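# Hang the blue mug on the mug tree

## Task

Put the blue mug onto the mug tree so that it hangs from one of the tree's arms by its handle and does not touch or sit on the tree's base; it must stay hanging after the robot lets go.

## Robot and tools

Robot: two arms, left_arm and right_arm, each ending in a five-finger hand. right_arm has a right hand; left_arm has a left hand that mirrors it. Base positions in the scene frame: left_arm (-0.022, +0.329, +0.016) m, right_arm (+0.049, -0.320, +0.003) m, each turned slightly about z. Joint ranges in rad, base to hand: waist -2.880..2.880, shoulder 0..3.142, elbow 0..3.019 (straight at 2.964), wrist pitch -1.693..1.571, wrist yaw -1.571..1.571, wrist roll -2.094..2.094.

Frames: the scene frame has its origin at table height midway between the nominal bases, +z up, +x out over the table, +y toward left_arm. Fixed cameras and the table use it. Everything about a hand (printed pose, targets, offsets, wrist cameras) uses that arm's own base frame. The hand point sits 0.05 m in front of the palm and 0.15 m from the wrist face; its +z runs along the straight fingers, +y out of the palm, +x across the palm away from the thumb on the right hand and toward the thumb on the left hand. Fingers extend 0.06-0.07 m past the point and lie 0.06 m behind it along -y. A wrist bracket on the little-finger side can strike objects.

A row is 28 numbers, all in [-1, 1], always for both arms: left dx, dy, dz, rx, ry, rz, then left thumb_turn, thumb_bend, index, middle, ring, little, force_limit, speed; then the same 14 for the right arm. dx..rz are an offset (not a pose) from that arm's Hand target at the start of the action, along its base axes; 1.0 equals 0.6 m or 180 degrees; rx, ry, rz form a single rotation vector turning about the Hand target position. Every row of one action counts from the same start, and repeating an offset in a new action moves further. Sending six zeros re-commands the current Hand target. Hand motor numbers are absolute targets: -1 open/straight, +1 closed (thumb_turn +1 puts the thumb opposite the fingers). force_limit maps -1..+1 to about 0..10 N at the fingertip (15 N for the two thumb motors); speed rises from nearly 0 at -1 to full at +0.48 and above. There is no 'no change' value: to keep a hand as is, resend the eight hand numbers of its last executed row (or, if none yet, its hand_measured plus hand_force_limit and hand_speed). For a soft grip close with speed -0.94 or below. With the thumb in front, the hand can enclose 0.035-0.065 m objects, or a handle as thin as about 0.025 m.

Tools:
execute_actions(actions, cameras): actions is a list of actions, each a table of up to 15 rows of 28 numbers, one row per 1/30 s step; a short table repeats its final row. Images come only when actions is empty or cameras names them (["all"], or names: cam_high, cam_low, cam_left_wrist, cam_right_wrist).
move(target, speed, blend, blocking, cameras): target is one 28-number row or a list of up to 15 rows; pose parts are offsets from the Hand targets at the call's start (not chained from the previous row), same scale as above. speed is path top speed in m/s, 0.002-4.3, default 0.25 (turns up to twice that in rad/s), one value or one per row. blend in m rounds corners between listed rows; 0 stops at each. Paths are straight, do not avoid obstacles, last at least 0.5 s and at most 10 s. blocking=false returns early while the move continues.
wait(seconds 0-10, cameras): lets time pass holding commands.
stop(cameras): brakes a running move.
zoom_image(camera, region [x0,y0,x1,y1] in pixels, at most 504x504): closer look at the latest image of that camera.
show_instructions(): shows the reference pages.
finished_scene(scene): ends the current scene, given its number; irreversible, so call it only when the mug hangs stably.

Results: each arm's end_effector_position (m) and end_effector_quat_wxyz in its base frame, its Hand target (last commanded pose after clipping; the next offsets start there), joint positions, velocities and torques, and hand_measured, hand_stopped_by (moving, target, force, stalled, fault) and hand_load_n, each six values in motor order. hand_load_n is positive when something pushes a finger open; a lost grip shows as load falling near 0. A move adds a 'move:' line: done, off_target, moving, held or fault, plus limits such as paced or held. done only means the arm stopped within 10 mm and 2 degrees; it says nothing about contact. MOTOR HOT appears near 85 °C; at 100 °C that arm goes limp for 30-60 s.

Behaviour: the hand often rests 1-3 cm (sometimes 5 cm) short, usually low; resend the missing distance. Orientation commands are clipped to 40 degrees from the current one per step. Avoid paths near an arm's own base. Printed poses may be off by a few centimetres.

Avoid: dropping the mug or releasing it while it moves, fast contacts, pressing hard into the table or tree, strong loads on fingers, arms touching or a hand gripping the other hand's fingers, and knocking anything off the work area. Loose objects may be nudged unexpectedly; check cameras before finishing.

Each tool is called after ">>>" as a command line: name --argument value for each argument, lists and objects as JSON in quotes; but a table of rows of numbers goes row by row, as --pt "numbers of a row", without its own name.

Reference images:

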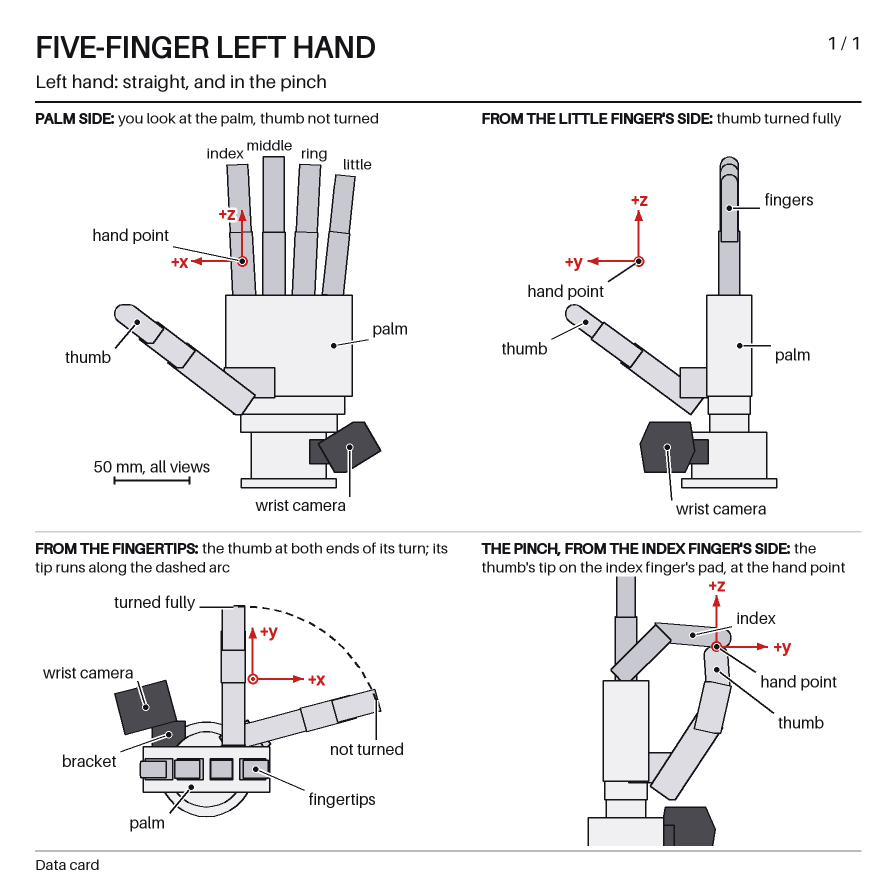

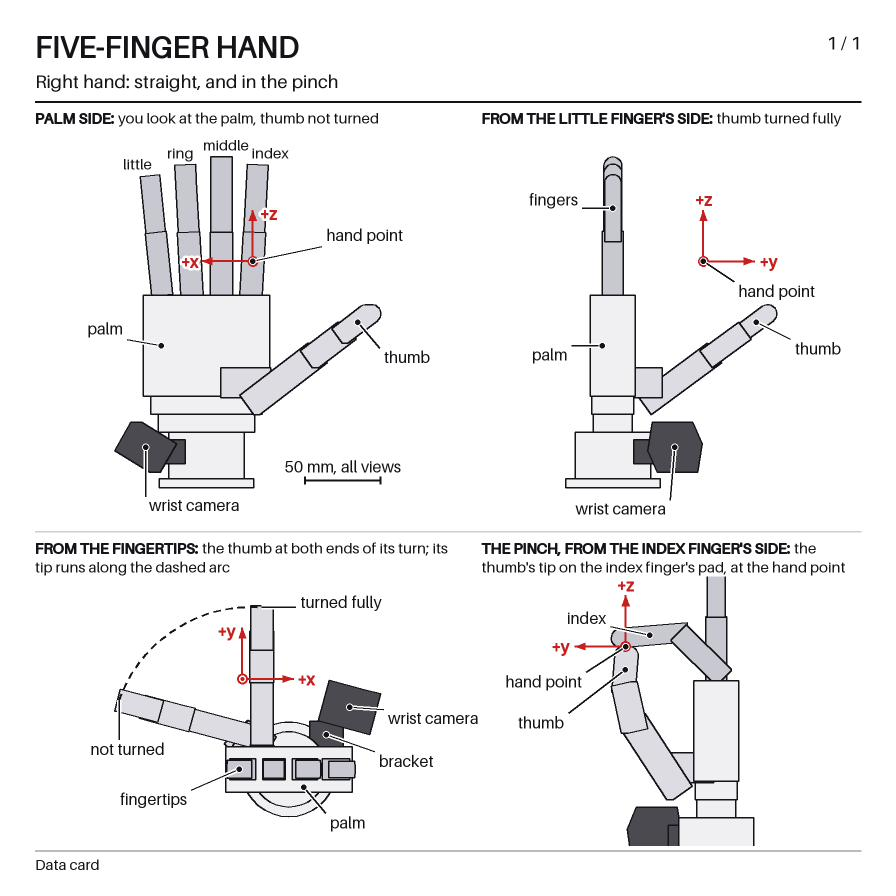

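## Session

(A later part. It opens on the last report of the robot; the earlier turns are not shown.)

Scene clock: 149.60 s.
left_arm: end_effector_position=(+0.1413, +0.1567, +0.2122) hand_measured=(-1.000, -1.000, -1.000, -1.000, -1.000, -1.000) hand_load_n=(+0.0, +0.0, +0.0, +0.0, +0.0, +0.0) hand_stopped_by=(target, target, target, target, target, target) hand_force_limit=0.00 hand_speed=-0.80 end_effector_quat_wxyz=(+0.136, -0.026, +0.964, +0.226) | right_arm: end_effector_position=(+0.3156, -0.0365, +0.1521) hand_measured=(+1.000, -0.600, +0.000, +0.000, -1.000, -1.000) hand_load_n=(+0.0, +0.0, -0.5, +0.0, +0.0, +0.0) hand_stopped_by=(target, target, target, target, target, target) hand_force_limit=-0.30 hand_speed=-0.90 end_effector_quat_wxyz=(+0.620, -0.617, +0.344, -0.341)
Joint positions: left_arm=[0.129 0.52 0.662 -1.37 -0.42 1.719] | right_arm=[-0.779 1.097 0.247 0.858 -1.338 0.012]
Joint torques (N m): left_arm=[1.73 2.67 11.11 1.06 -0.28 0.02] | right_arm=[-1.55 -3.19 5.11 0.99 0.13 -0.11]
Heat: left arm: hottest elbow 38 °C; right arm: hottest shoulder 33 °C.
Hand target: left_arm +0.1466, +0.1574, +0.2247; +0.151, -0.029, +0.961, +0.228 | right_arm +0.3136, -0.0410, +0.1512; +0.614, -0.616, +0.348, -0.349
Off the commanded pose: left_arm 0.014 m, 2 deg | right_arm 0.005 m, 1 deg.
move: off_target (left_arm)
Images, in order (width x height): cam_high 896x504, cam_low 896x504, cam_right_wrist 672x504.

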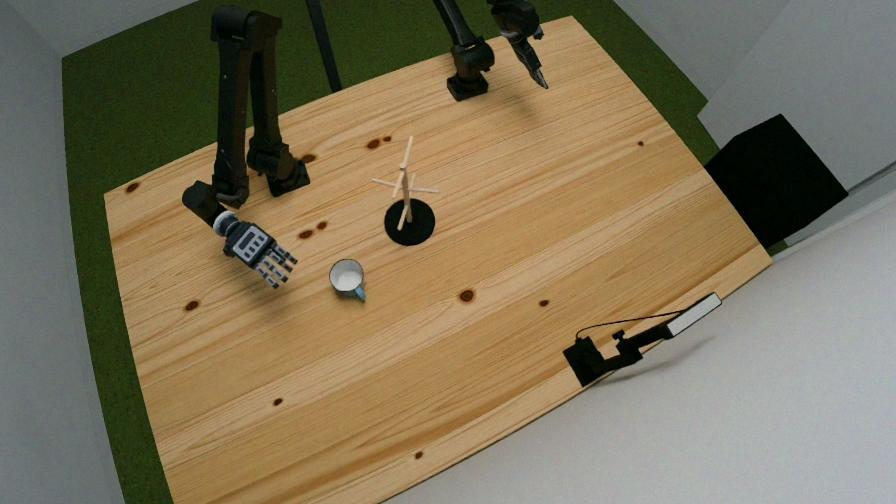

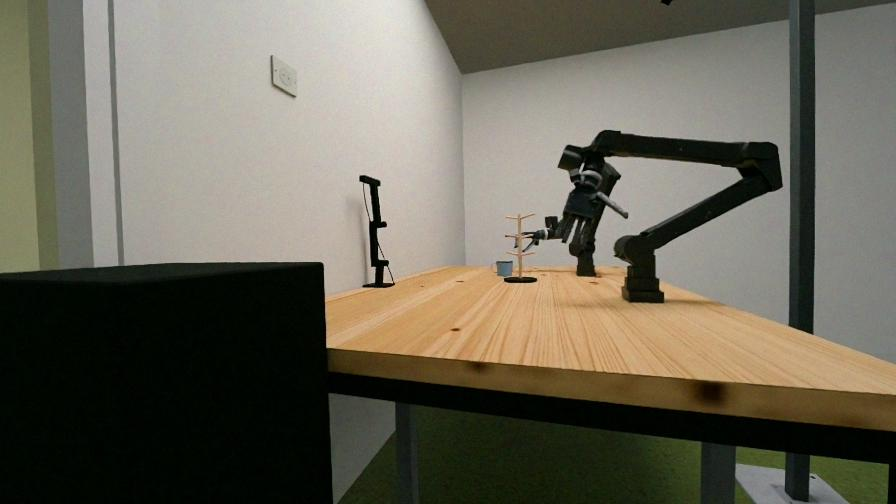

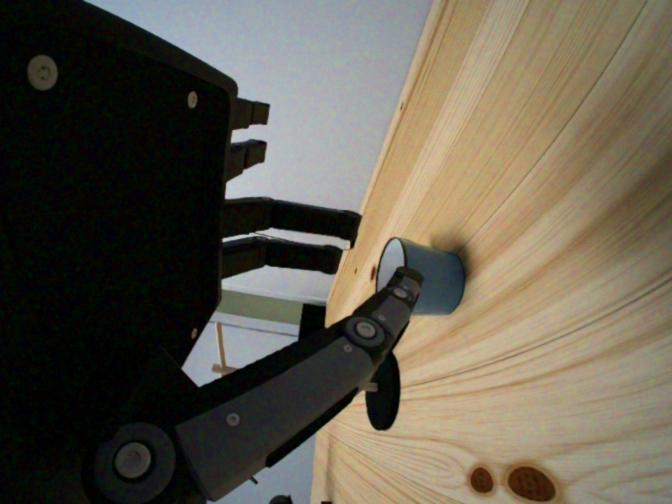

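>>> move --target '[0,0,0,0,0,0,-1,-1,-1,-1,-1,-1,0,-0.8, 0.0368,0.1655,-0.0187,0,0,0.05,1,-0.5,0,0,-1,-1,-0.3,-0.8]' --speed 0.15 --cameras '["cam_high","cam_low","cam_right_wrist"]'

>>> zoom_image --camera "cam_high" --region '[280, 200, 390, 330]'

>>> zoom_image --camera "cam_low" --region '[470, 220, 550, 290]'

Scene clock: 166.83 s.
left_arm: end_effector_position=(+0.1413, +0.1567, +0.2122) hand_measured=(-1.000, -1.000, -1.000, -1.000, -1.000, -1.000) hand_load_n=(+0.0, +0.0, +0.0, +0.0, +0.0, +0.0) hand_stopped_by=(target, target, target, target, target, target) hand_force_limit=0.00 hand_speed=-0.80 end_effector_quat_wxyz=(+0.136, -0.026, +0.964, +0.226) | right_arm: end_effector_position=(+0.3352, +0.0537, +0.1424) hand_measured=(+1.000, -0.500, +0.000, +0.000, -1.000, -1.000) hand_load_n=(+0.0, +0.0, +0.0, +0.0, +0.0, +0.0) hand_stopped_by=(target, target, target, target, target, target) hand_force_limit=-0.30 hand_speed=-0.80 end_effector_quat_wxyz=(+0.639, -0.638, +0.307, -0.301)
Joint positions: left_arm=[0.129 0.52 0.662 -1.37 -0.42 1.719] | right_arm=[-0.425 1.092 0.21 0.879 -1.108 0.005]
Joint torques (N m): left_arm=[0.97 2.08 11.29 0.98 -0.29 0.01] | right_arm=[1.44 -1.08 5.35 1.91 0.15 -0.12]
Heat: left arm: hottest elbow 38 °C; right arm: hottest shoulder 33 °C.
Hand target: left_arm +0.1466, +0.1574, +0.2247; +0.151, -0.029, +0.961, +0.228 | right_arm +0.3358, +0.0583, +0.1400; +0.640, -0.641, +0.299, -0.300
Off the commanded pose: left_arm 0.014 m, 2 deg | right_arm 0.005 m, 1 deg.
move: off_target (left_arm)
Images, in order (width x height): cam_high 896x504, cam_low 896x504, cam_right_wrist 672x504.

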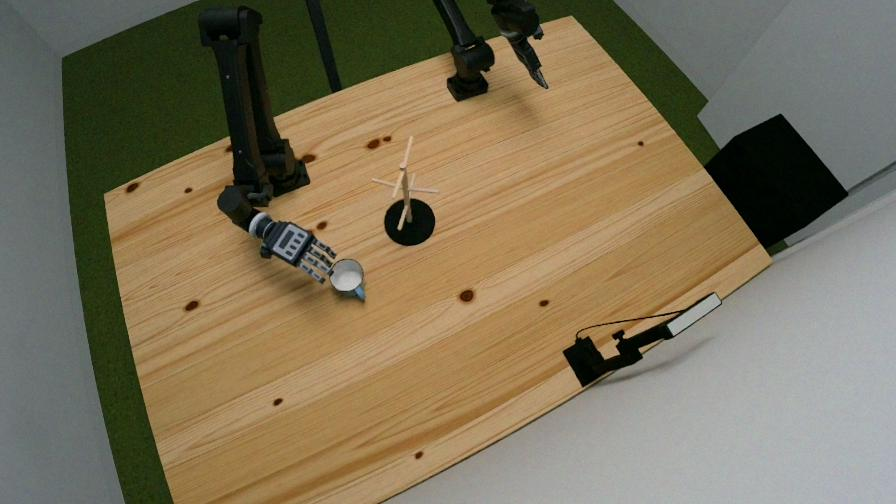

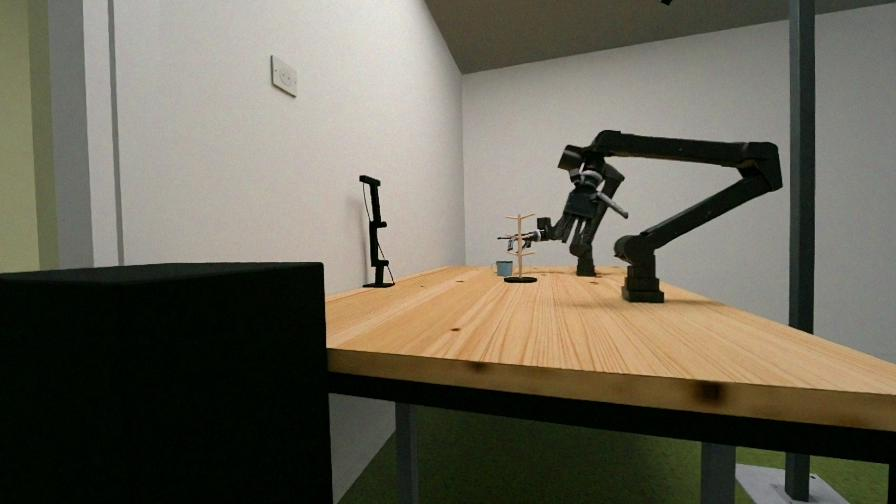

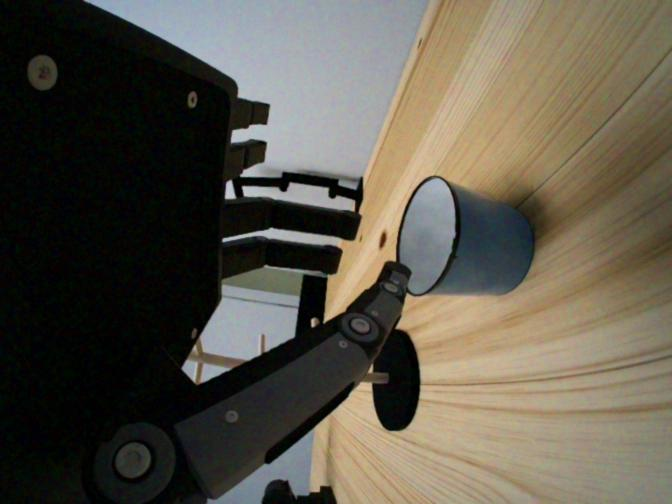

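Scaled by 3.877 from the camera's 896x504 image, which has a finer 1280x720 frame.

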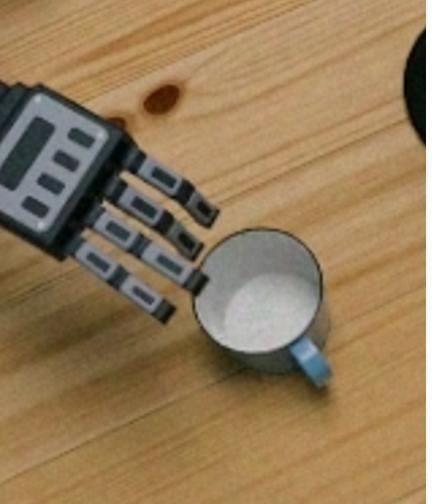

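Scaled by 6.300 from the camera's 896x504 image, which has a finer 1280x720 frame.

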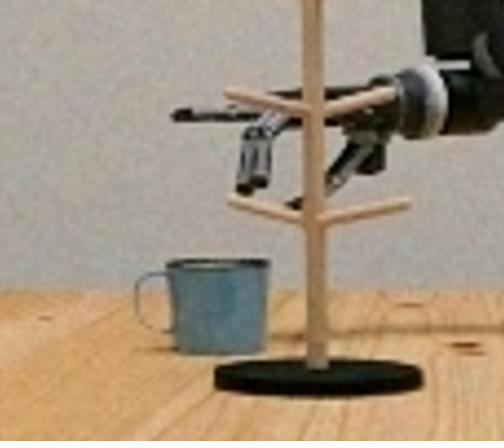

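>>> move --target '[0,0,0,0,0,0,-1,-1,-1,-1,-1,-1,0,-0.8, 0,0.033,-0.05,0,0,0,1,-0.5,0,0,-1,-1,-0.3,-0.8]' --speed 0.1 --cameras '["cam_high","cam_low","cam_right_wrist"]'

>>> zoom_image --camera "cam_high" --region '[280, 200, 390, 330]'

>>> zoom_image --camera "cam_low" --region '[470, 220, 550, 290]'

Scene clock: 169.87 s.
left_arm: end_effector_position=(+0.1413, +0.1567, +0.2122) hand_measured=(-1.000, -1.000, -1.000, -1.000, -1.000, -1.000) hand_load_n=(+0.0, +0.0, +0.0, +0.0, +0.0, +0.0) hand_stopped_by=(target, target, target, target, target, target) hand_force_limit=0.00 hand_speed=-0.80 end_effector_quat_wxyz=(+0.136, -0.026, +0.964, +0.226) | right_arm: end_effector_position=(+0.3386, +0.0720, +0.1139) hand_measured=(+1.000, -0.500, +0.000, +0.000, -1.000, -1.000) hand_load_n=(+0.0, +0.0, +0.0, +0.0, +0.0, +0.0) hand_stopped_by=(target, target, target, target, target, target) hand_force_limit=-0.30 hand_speed=-0.80 end_effector_quat_wxyz=(+0.637, -0.640, +0.299, -0.308)
Joint positions: left_arm=[0.129 0.52 0.662 -1.37 -0.42 1.719] | right_arm=[-0.341 1.248 0.166 1.085 -1.025 -0.01]
Joint torques (N m): left_arm=[2.08 2.67 11.18 0.87 -0.28 0] | right_arm=[1.44 -1.79 3.84 2.02 0.14 0.03]
Heat: left arm: hottest elbow 38 °C; right arm: hottest elbow 33 °C.
Hand target: left_arm +0.1466, +0.1574, +0.2247; +0.151, -0.029, +0.961, +0.228 | right_arm +0.3358, +0.0781, +0.1100; +0.640, -0.641, +0.299, -0.300
Off the commanded pose: left_arm 0.014 m, 2 deg | right_arm 0.008 m, 1 deg.
move: off_target (left_arm)
Images, in order (width x height): cam_high 896x504, cam_low 896x504, cam_right_wrist 672x504.

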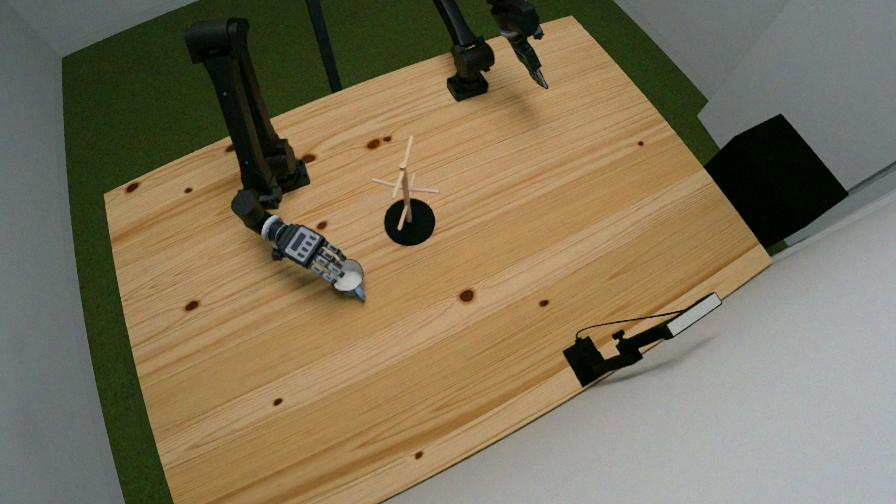

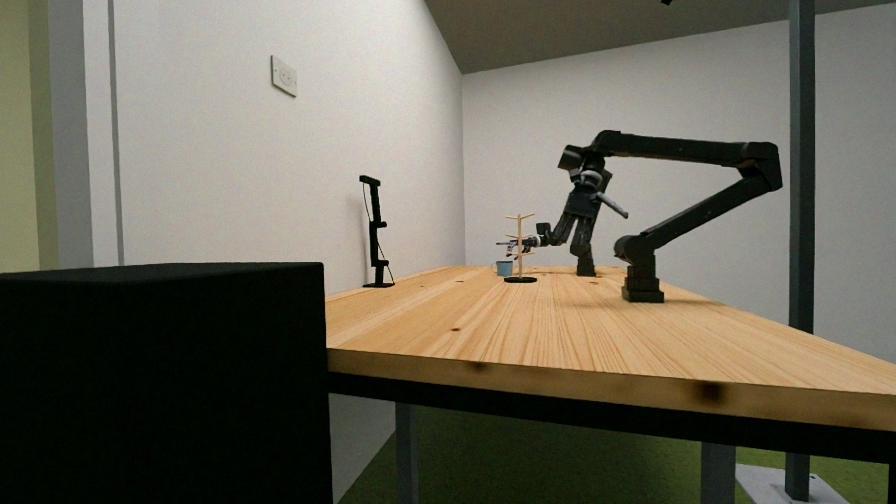

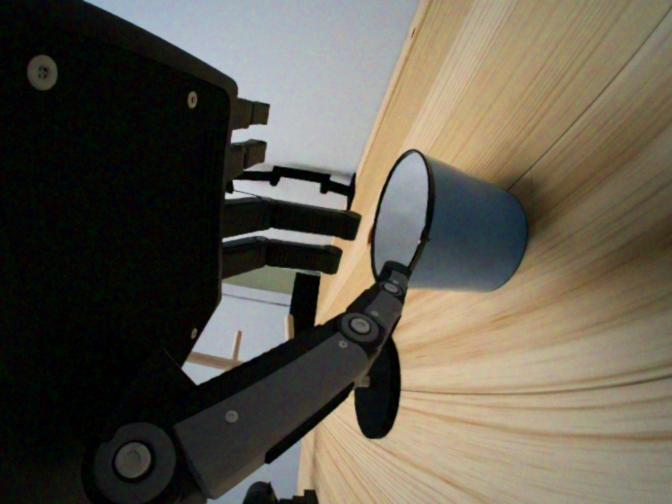

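Scaled by 3.877 from the camera's 896x504 image, which has a finer 1280x720 frame.

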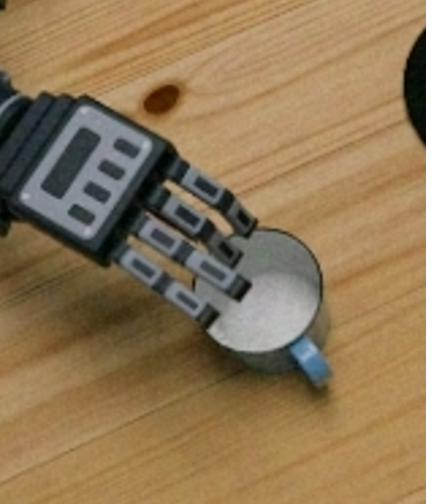

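Scaled by 6.300 from the camera's 896x504 image, which has a finer 1280x720 frame.

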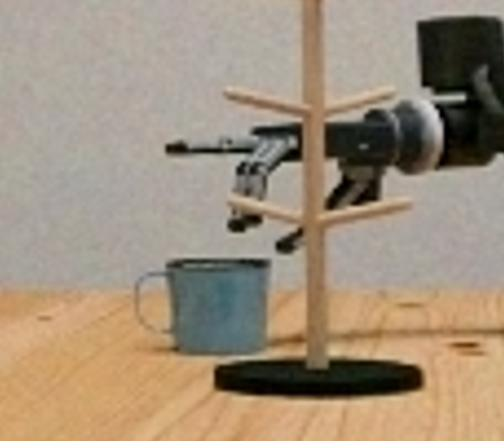

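>>> move --target '[0,0,0,0,0,0,-1,-1,-1,-1,-1,-1,0,-0.8, 0.0065,-0.0077,-0.055,0,0,0,1,-0.5,0,0,-1,-1,-0.3,-0.8]' --speed 0.1 --cameras '["cam_high","cam_low","cam_right_wrist"]'

>>> zoom_image --camera "cam_high" --region '[280, 200, 390, 330]'

>>> zoom_image --camera "cam_low" --region '[470, 220, 550, 290]'

Scene clock: 173.07 s.
left_arm: end_effector_position=(+0.1413, +0.1567, +0.2122) hand_measured=(-1.000, -1.000, -1.000, -1.000, -1.000, -1.000) hand_load_n=(+0.0, +0.0, +0.0, +0.0, +0.0, +0.0) hand_stopped_by=(target, target, target, target, target, target) hand_force_limit=0.00 hand_speed=-0.80 end_effector_quat_wxyz=(+0.136, -0.026, +0.964, +0.226) | right_arm: end_effector_position=(+0.3424, +0.0710, +0.0799) hand_measured=(+1.000, -0.500, +0.000, +0.000, -1.000, -1.000) hand_load_n=(+0.0, +0.0, +0.0, +0.0, +0.0, +0.0) hand_stopped_by=(target, target, target, target, target, target) hand_force_limit=-0.30 hand_speed=-0.80 end_effector_quat_wxyz=(+0.637, -0.642, +0.295, -0.307)
Joint positions: left_arm=[0.129 0.52 0.662 -1.37 -0.42 1.719] | right_arm=[-0.341 1.506 0.161 1.348 -1.032 -0.017]
Joint torques (N m): left_arm=[2.37 2.14 10.97 1.09 -0.25 -0.02] | right_arm=[0.38 -3.55 2.21 1.99 -0.06 0.11]
Heat: left arm: hottest elbow 38 °C; right arm: hottest shoulder 32 °C.
Hand target: left_arm +0.1466, +0.1574, +0.2247; +0.151, -0.029, +0.961, +0.228 | right_arm +0.3397, +0.0734, +0.0770; +0.640, -0.641, +0.299, -0.300
Off the commanded pose: left_arm 0.014 m, 2 deg | right_arm 0.005 m, 1 deg.
move: off_target (left_arm)
Images, in order (width x height): cam_high 896x504, cam_low 896x504, cam_right_wrist 672x504.

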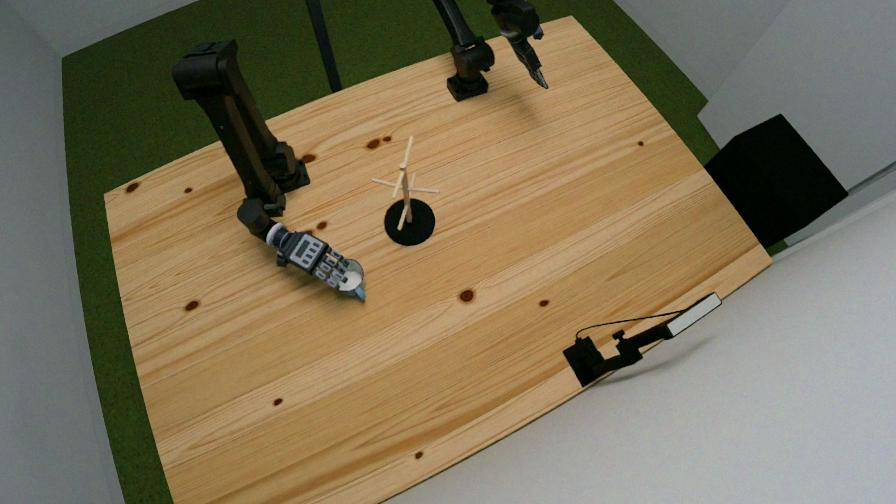

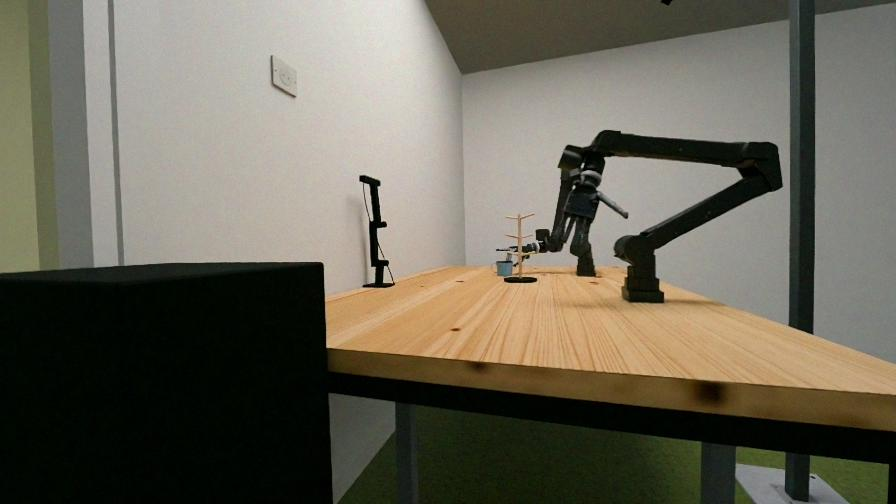

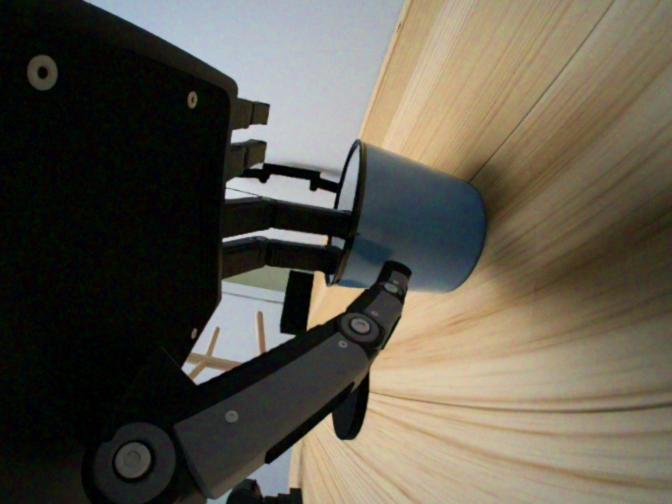

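Scaled by 3.877 from the camera's 896x504 image, which has a finer 1280x720 frame.

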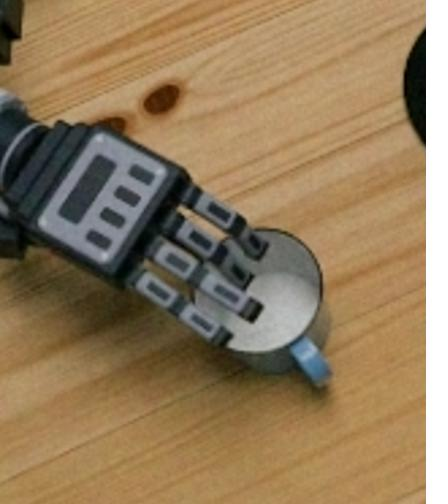

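Scaled by 6.300 from the camera's 896x504 image, which has a finer 1280x720 frame.

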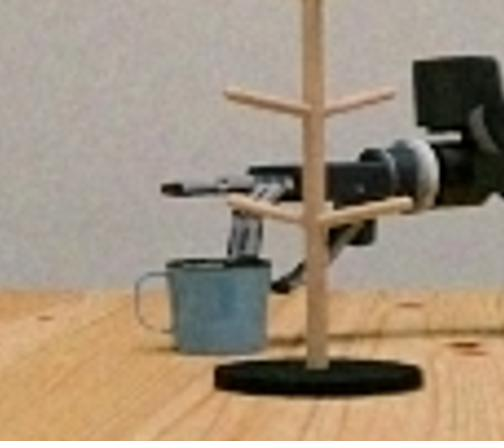

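>>> move --target '[0,0,0,0,0,0,-1,-1,-1,-1,-1,-1,0,-0.8, 0,0,-0.048,0,0,0,1,-0.5,0,0,-1,-1,-0.3,-0.8]' --speed 0.08 --cameras '["cam_high","cam_low","cam_right_wrist"]'

>>> zoom_image --camera "cam_low" --region '[470, 220, 550, 290]'

Scene clock: 175.97 s.
left_arm: end_effector_position=(+0.1413, +0.1567, +0.2122) hand_measured=(-1.000, -1.000, -1.000, -1.000, -1.000, -1.000) hand_load_n=(+0.0, +0.0, +0.0, +0.0, +0.0, +0.0) hand_stopped_by=(target, target, target, target, target, target) hand_force_limit=0.00 hand_speed=-0.80 end_effector_quat_wxyz=(+0.136, -0.026, +0.964, +0.226) | right_arm: end_effector_position=(+0.3413, +0.0714, +0.0505) hand_measured=(+1.000, -0.500, +0.000, +0.000, -1.000, -1.000) hand_load_n=(-0.5, +0.0, +0.0, +0.0, +0.0, +0.0) hand_stopped_by=(target, target, target, target, target, target) hand_force_limit=-0.30 hand_speed=-0.80 end_effector_quat_wxyz=(+0.637, -0.642, +0.296, -0.306)
Joint positions: left_arm=[0.129 0.52 0.662 -1.37 -0.42 1.719] | right_arm=[-0.341 1.732 0.161 1.57 -1.032 -0.017]
Joint torques (N m): left_arm=[1.61 2.78 11.07 0.85 -0.3 0.02] | right_arm=[0.15 -4.78 0.87 1.99 -0.07 0.11]
Heat: left arm: hottest elbow 38 °C; right arm: hottest shoulder 32 °C.
Hand target: left_arm +0.1466, +0.1574, +0.2247; +0.151, -0.029, +0.961, +0.228 | right_arm +0.3397, +0.0734, +0.0482; +0.640, -0.641, +0.299, -0.300
Off the commanded pose: left_arm 0.014 m, 2 deg | right_arm 0.004 m, 1 deg.
move: off_target (left_arm)
Images, in order (width x height): cam_high 896x504, cam_low 896x504, cam_right_wrist 672x504.

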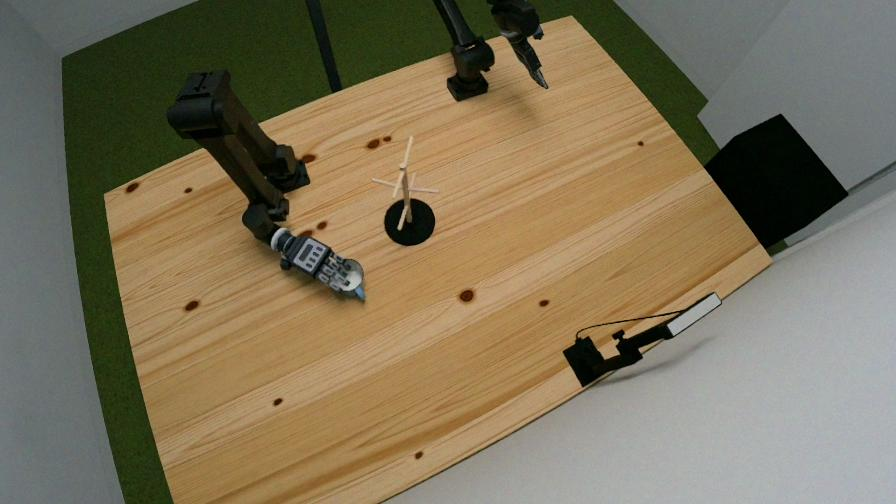

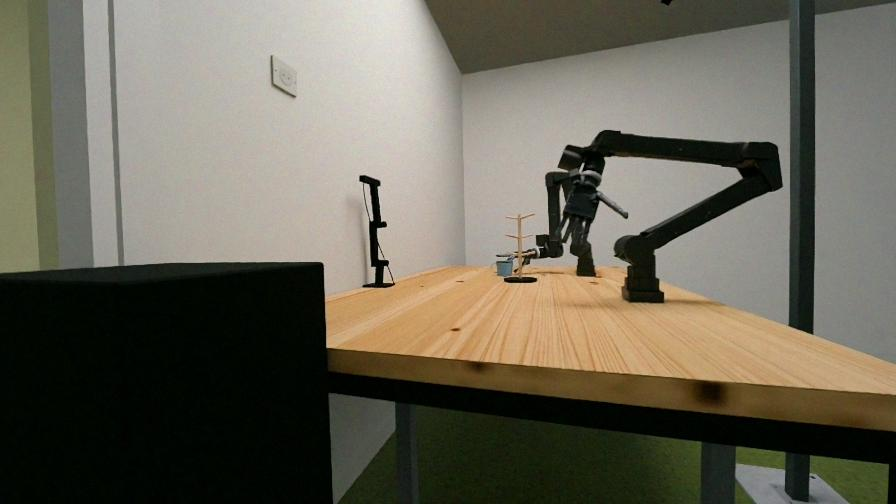

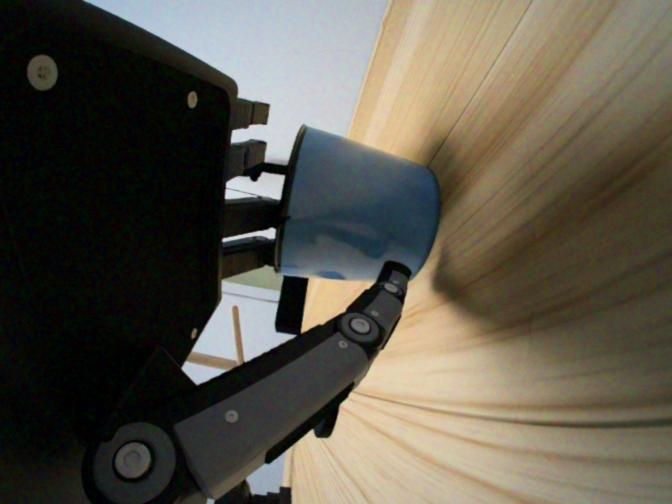

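Scaled by 6.300 from the camera's 896x504 image, which has a finer 1280x720 frame.

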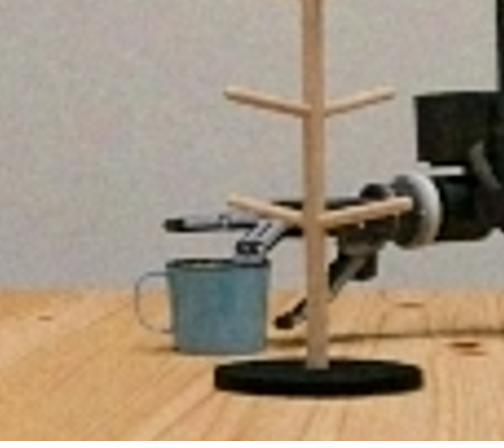

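>>> move --target '[0,0,0,0,0,0,-1,-1,-1,-1,-1,-1,0,-0.8, 0,0,-0.003,0,0,0,1,0.05,0.8,0.8,-1,-1,-0.3,-0.92]' --speed 0.08 --cameras '["cam_high","cam_low","cam_right_wrist"]'

>>> zoom_image --camera "cam_low" --region '[470, 220, 550, 290]'

>>> zoom_image --camera "cam_high" --region '[280, 200, 390, 330]'

Scene clock: 178.23 s.
left_arm: end_effector_position=(+0.1413, +0.1567, +0.2122) hand_measured=(-1.000, -1.000, -1.000, -1.000, -1.000, -1.000) hand_load_n=(+0.0, +0.0, +0.0, +0.0, +0.0, +0.0) hand_stopped_by=(target, target, target, target, target, target) hand_force_limit=0.00 hand_speed=-0.80 end_effector_quat_wxyz=(+0.136, -0.026, +0.964, +0.226) | right_arm: end_effector_position=(+0.3408, +0.0716, +0.0486) hand_measured=(+1.000, -0.362, +0.276, +0.266, -1.000, -1.000) hand_load_n=(-0.5, +5.5, +4.5, +5.0, -0.5, +0.0) hand_stopped_by=(target, force, force, force, target, target) hand_force_limit=-0.30 hand_speed=-0.92 end_effector_quat_wxyz=(+0.637, -0.643, +0.297, -0.305)
Joint positions: left_arm=[0.129 0.52 0.662 -1.37 -0.42 1.719] | right_arm=[-0.341 1.742 0.161 1.576 -1.033 -0.017]
Joint torques (N m): left_arm=[1.49 2.84 11.34 0.92 -0.26 0.08] | right_arm=[0.21 -4.95 0.88 1.94 -0.03 0.07]
Heat: left arm: hottest elbow 38 °C; right arm: hottest shoulder 32 °C.
Hand target: left_arm +0.1466, +0.1574, +0.2247; +0.151, -0.029, +0.961, +0.228 | right_arm +0.3396, +0.0734, +0.0463; +0.640, -0.641, +0.299, -0.300
Off the commanded pose: left_arm 0.014 m, 2 deg | right_arm 0.003 m, 1 deg.
joint sent to its limit (right arm) — joint 4 (wrist pitch), upper limit. The joint targets still meet the commanded pose.
move: off_target (left_arm)
Images, in order (width x height): cam_high 896x504, cam_low 896x504, cam_right_wrist 672x504.

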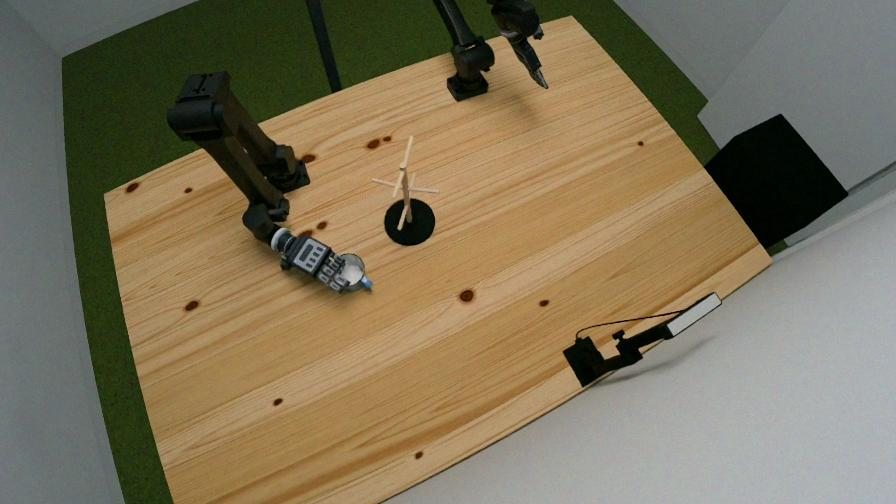

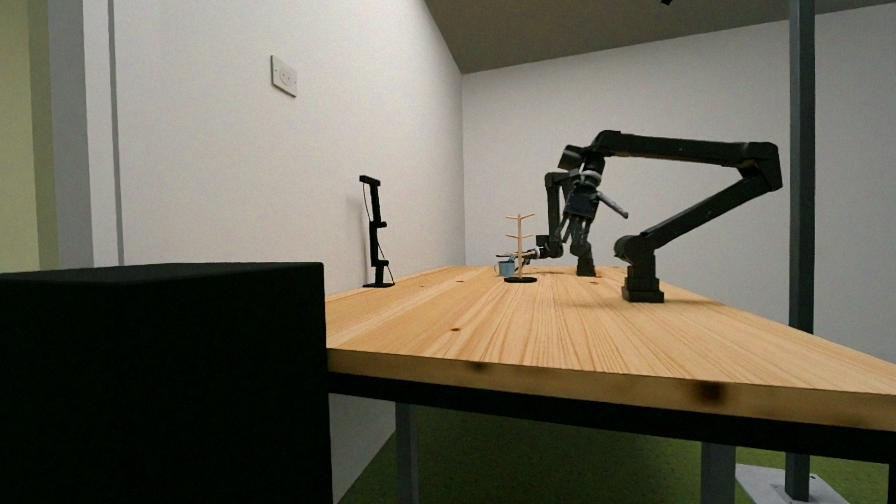

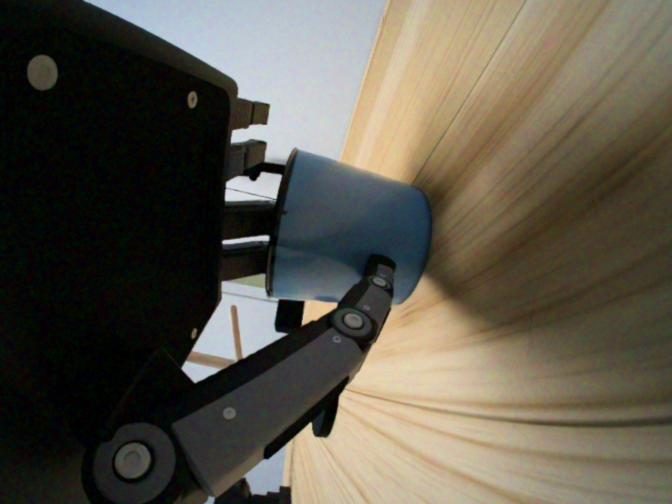

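Scaled by 6.300 from the camera's 896x504 image, which has a finer 1280x720 frame.

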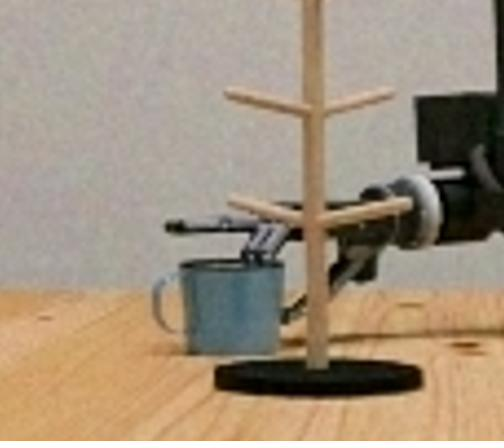

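Scaled by 3.877 from the camera's 896x504 image, which has a finer 1280x720 frame.

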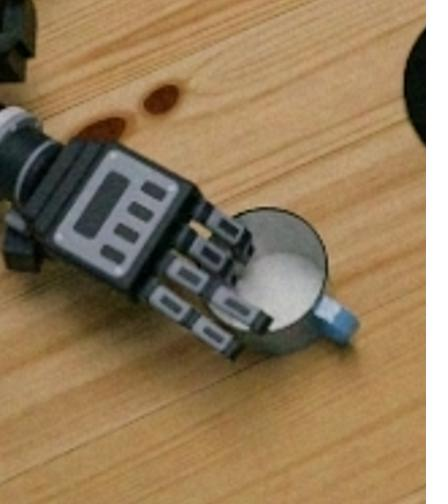

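>>> move --pt "0 0 0 0 0 0 -1 -1 -1 -1 -1 -1 0 -0.8 0 0 0.1 0 0 0 1 0.05 0.8 0.8 -1 -1 -0.3 -0.92" --pt "0 0 0 0 0 0 -1 -1 -1 -1 -1 -1 0 -0.8 0 0 0.4228 0 0 0.0922 1 0.05 0.8 0.8 -1 -1 -0.3 -0.92" --speed '[0.06,0.12]' --blend '[0.02,0]' --cameras '["cam_high","cam_low","cam_right_wrist"]'

>>> zoom_image --camera "cam_low" --region '[460, 190, 560, 290]'

>>> zoom_image --camera "cam_high" --region '[280, 150, 450, 330]'

Scene clock: 186.43 s.
left_arm: end_effector_position=(+0.1413, +0.1567, +0.2122) hand_measured=(-1.000, -1.000, -1.000, -1.000, -1.000, -1.000) hand_load_n=(+0.0, +0.0, +0.0, +0.0, +0.0, +0.0) hand_stopped_by=(target, target, target, target, target, target) hand_force_limit=0.00 hand_speed=-0.80 end_effector_quat_wxyz=(+0.136, -0.026, +0.964, +0.226) | right_arm: end_effector_position=(+0.3299, +0.0821, +0.2712) hand_measured=(+1.000, -0.362, +0.274, +0.266, -1.000, -1.000) hand_load_n=(+0.0, +6.0, +5.0, +5.5, +0.0, +0.0) hand_stopped_by=(target, force, force, force, target, target) hand_force_limit=-0.30 hand_speed=-0.92 end_effector_quat_wxyz=(+0.681, -0.675, +0.224, -0.174)
Joint positions: left_arm=[0.129 0.52 0.662 -1.37 -0.42 1.719] | right_arm=[-0.371 0.906 0.548 0.293 -1.369 0.006]
Joint torques (N m): left_arm=[1.61 2.55 11.3 1.13 -0.29 0.01] | right_arm=[-1.38 -3.78 11.51 1.03 -0.12 -0.07]
Heat: left arm: hottest elbow 38 °C; right arm: hottest shoulder 32 °C.
Hand target: left_arm +0.1466, +0.1574, +0.2247; +0.151, -0.029, +0.961, +0.228 | right_arm +0.3396, +0.0735, +0.3000; +0.676, -0.678, +0.203, -0.204
Off the commanded pose: left_arm 0.014 m, 2 deg | right_arm 0.032 m, 4 deg.
move: off_target (left_arm, right_arm)
Images, in order (width x height): cam_high 896x504, cam_low 896x504, cam_right_wrist 672x504.

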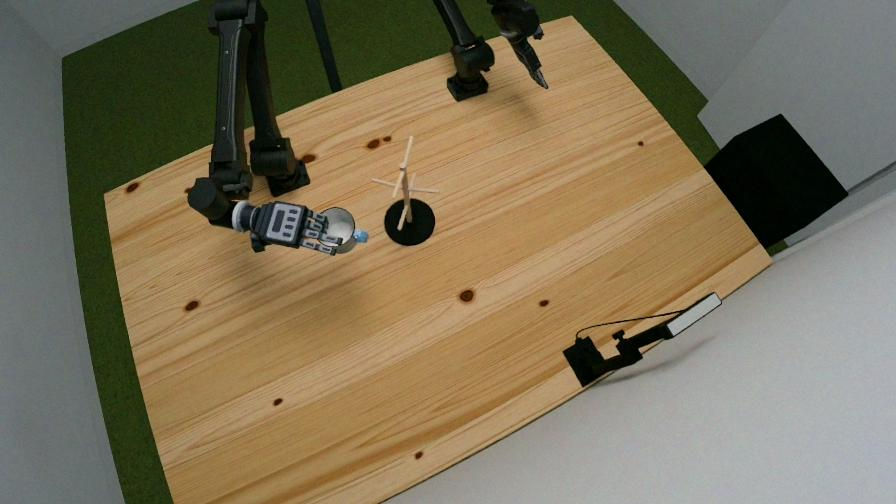

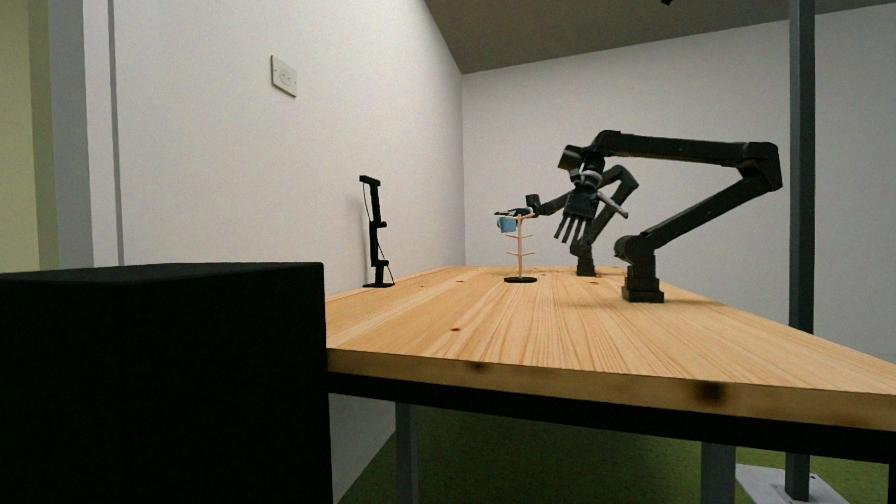

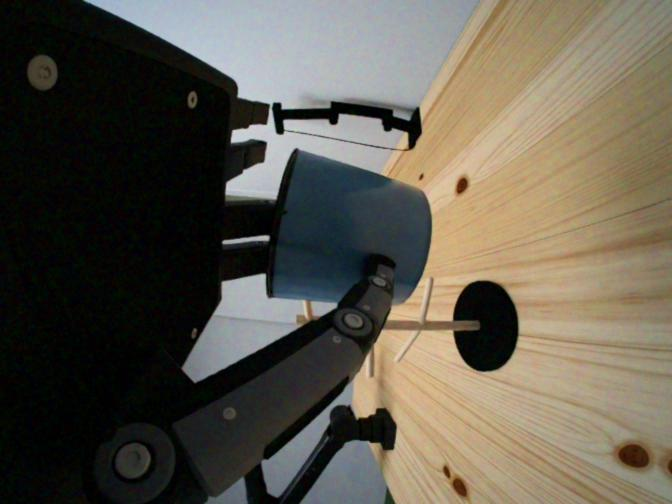

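Scaled by 5.040 from the camera's 896x504 image, which has a finer 1280x720 frame.

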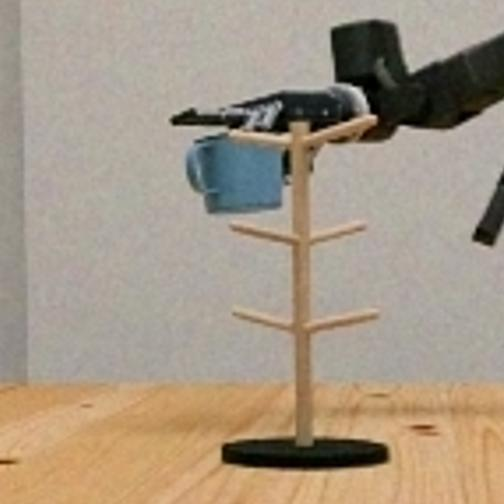

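Scaled by 2.800 from the camera's 896x504 image, which has a finer 1280x720 frame.

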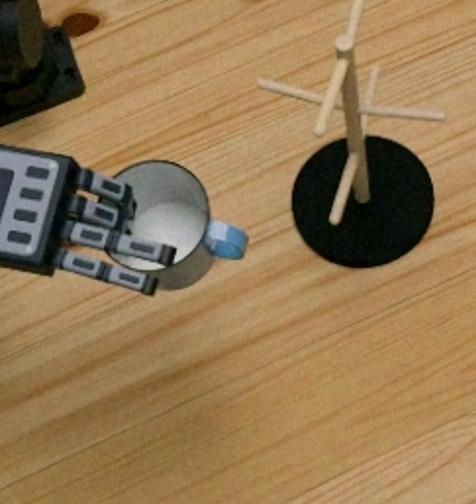

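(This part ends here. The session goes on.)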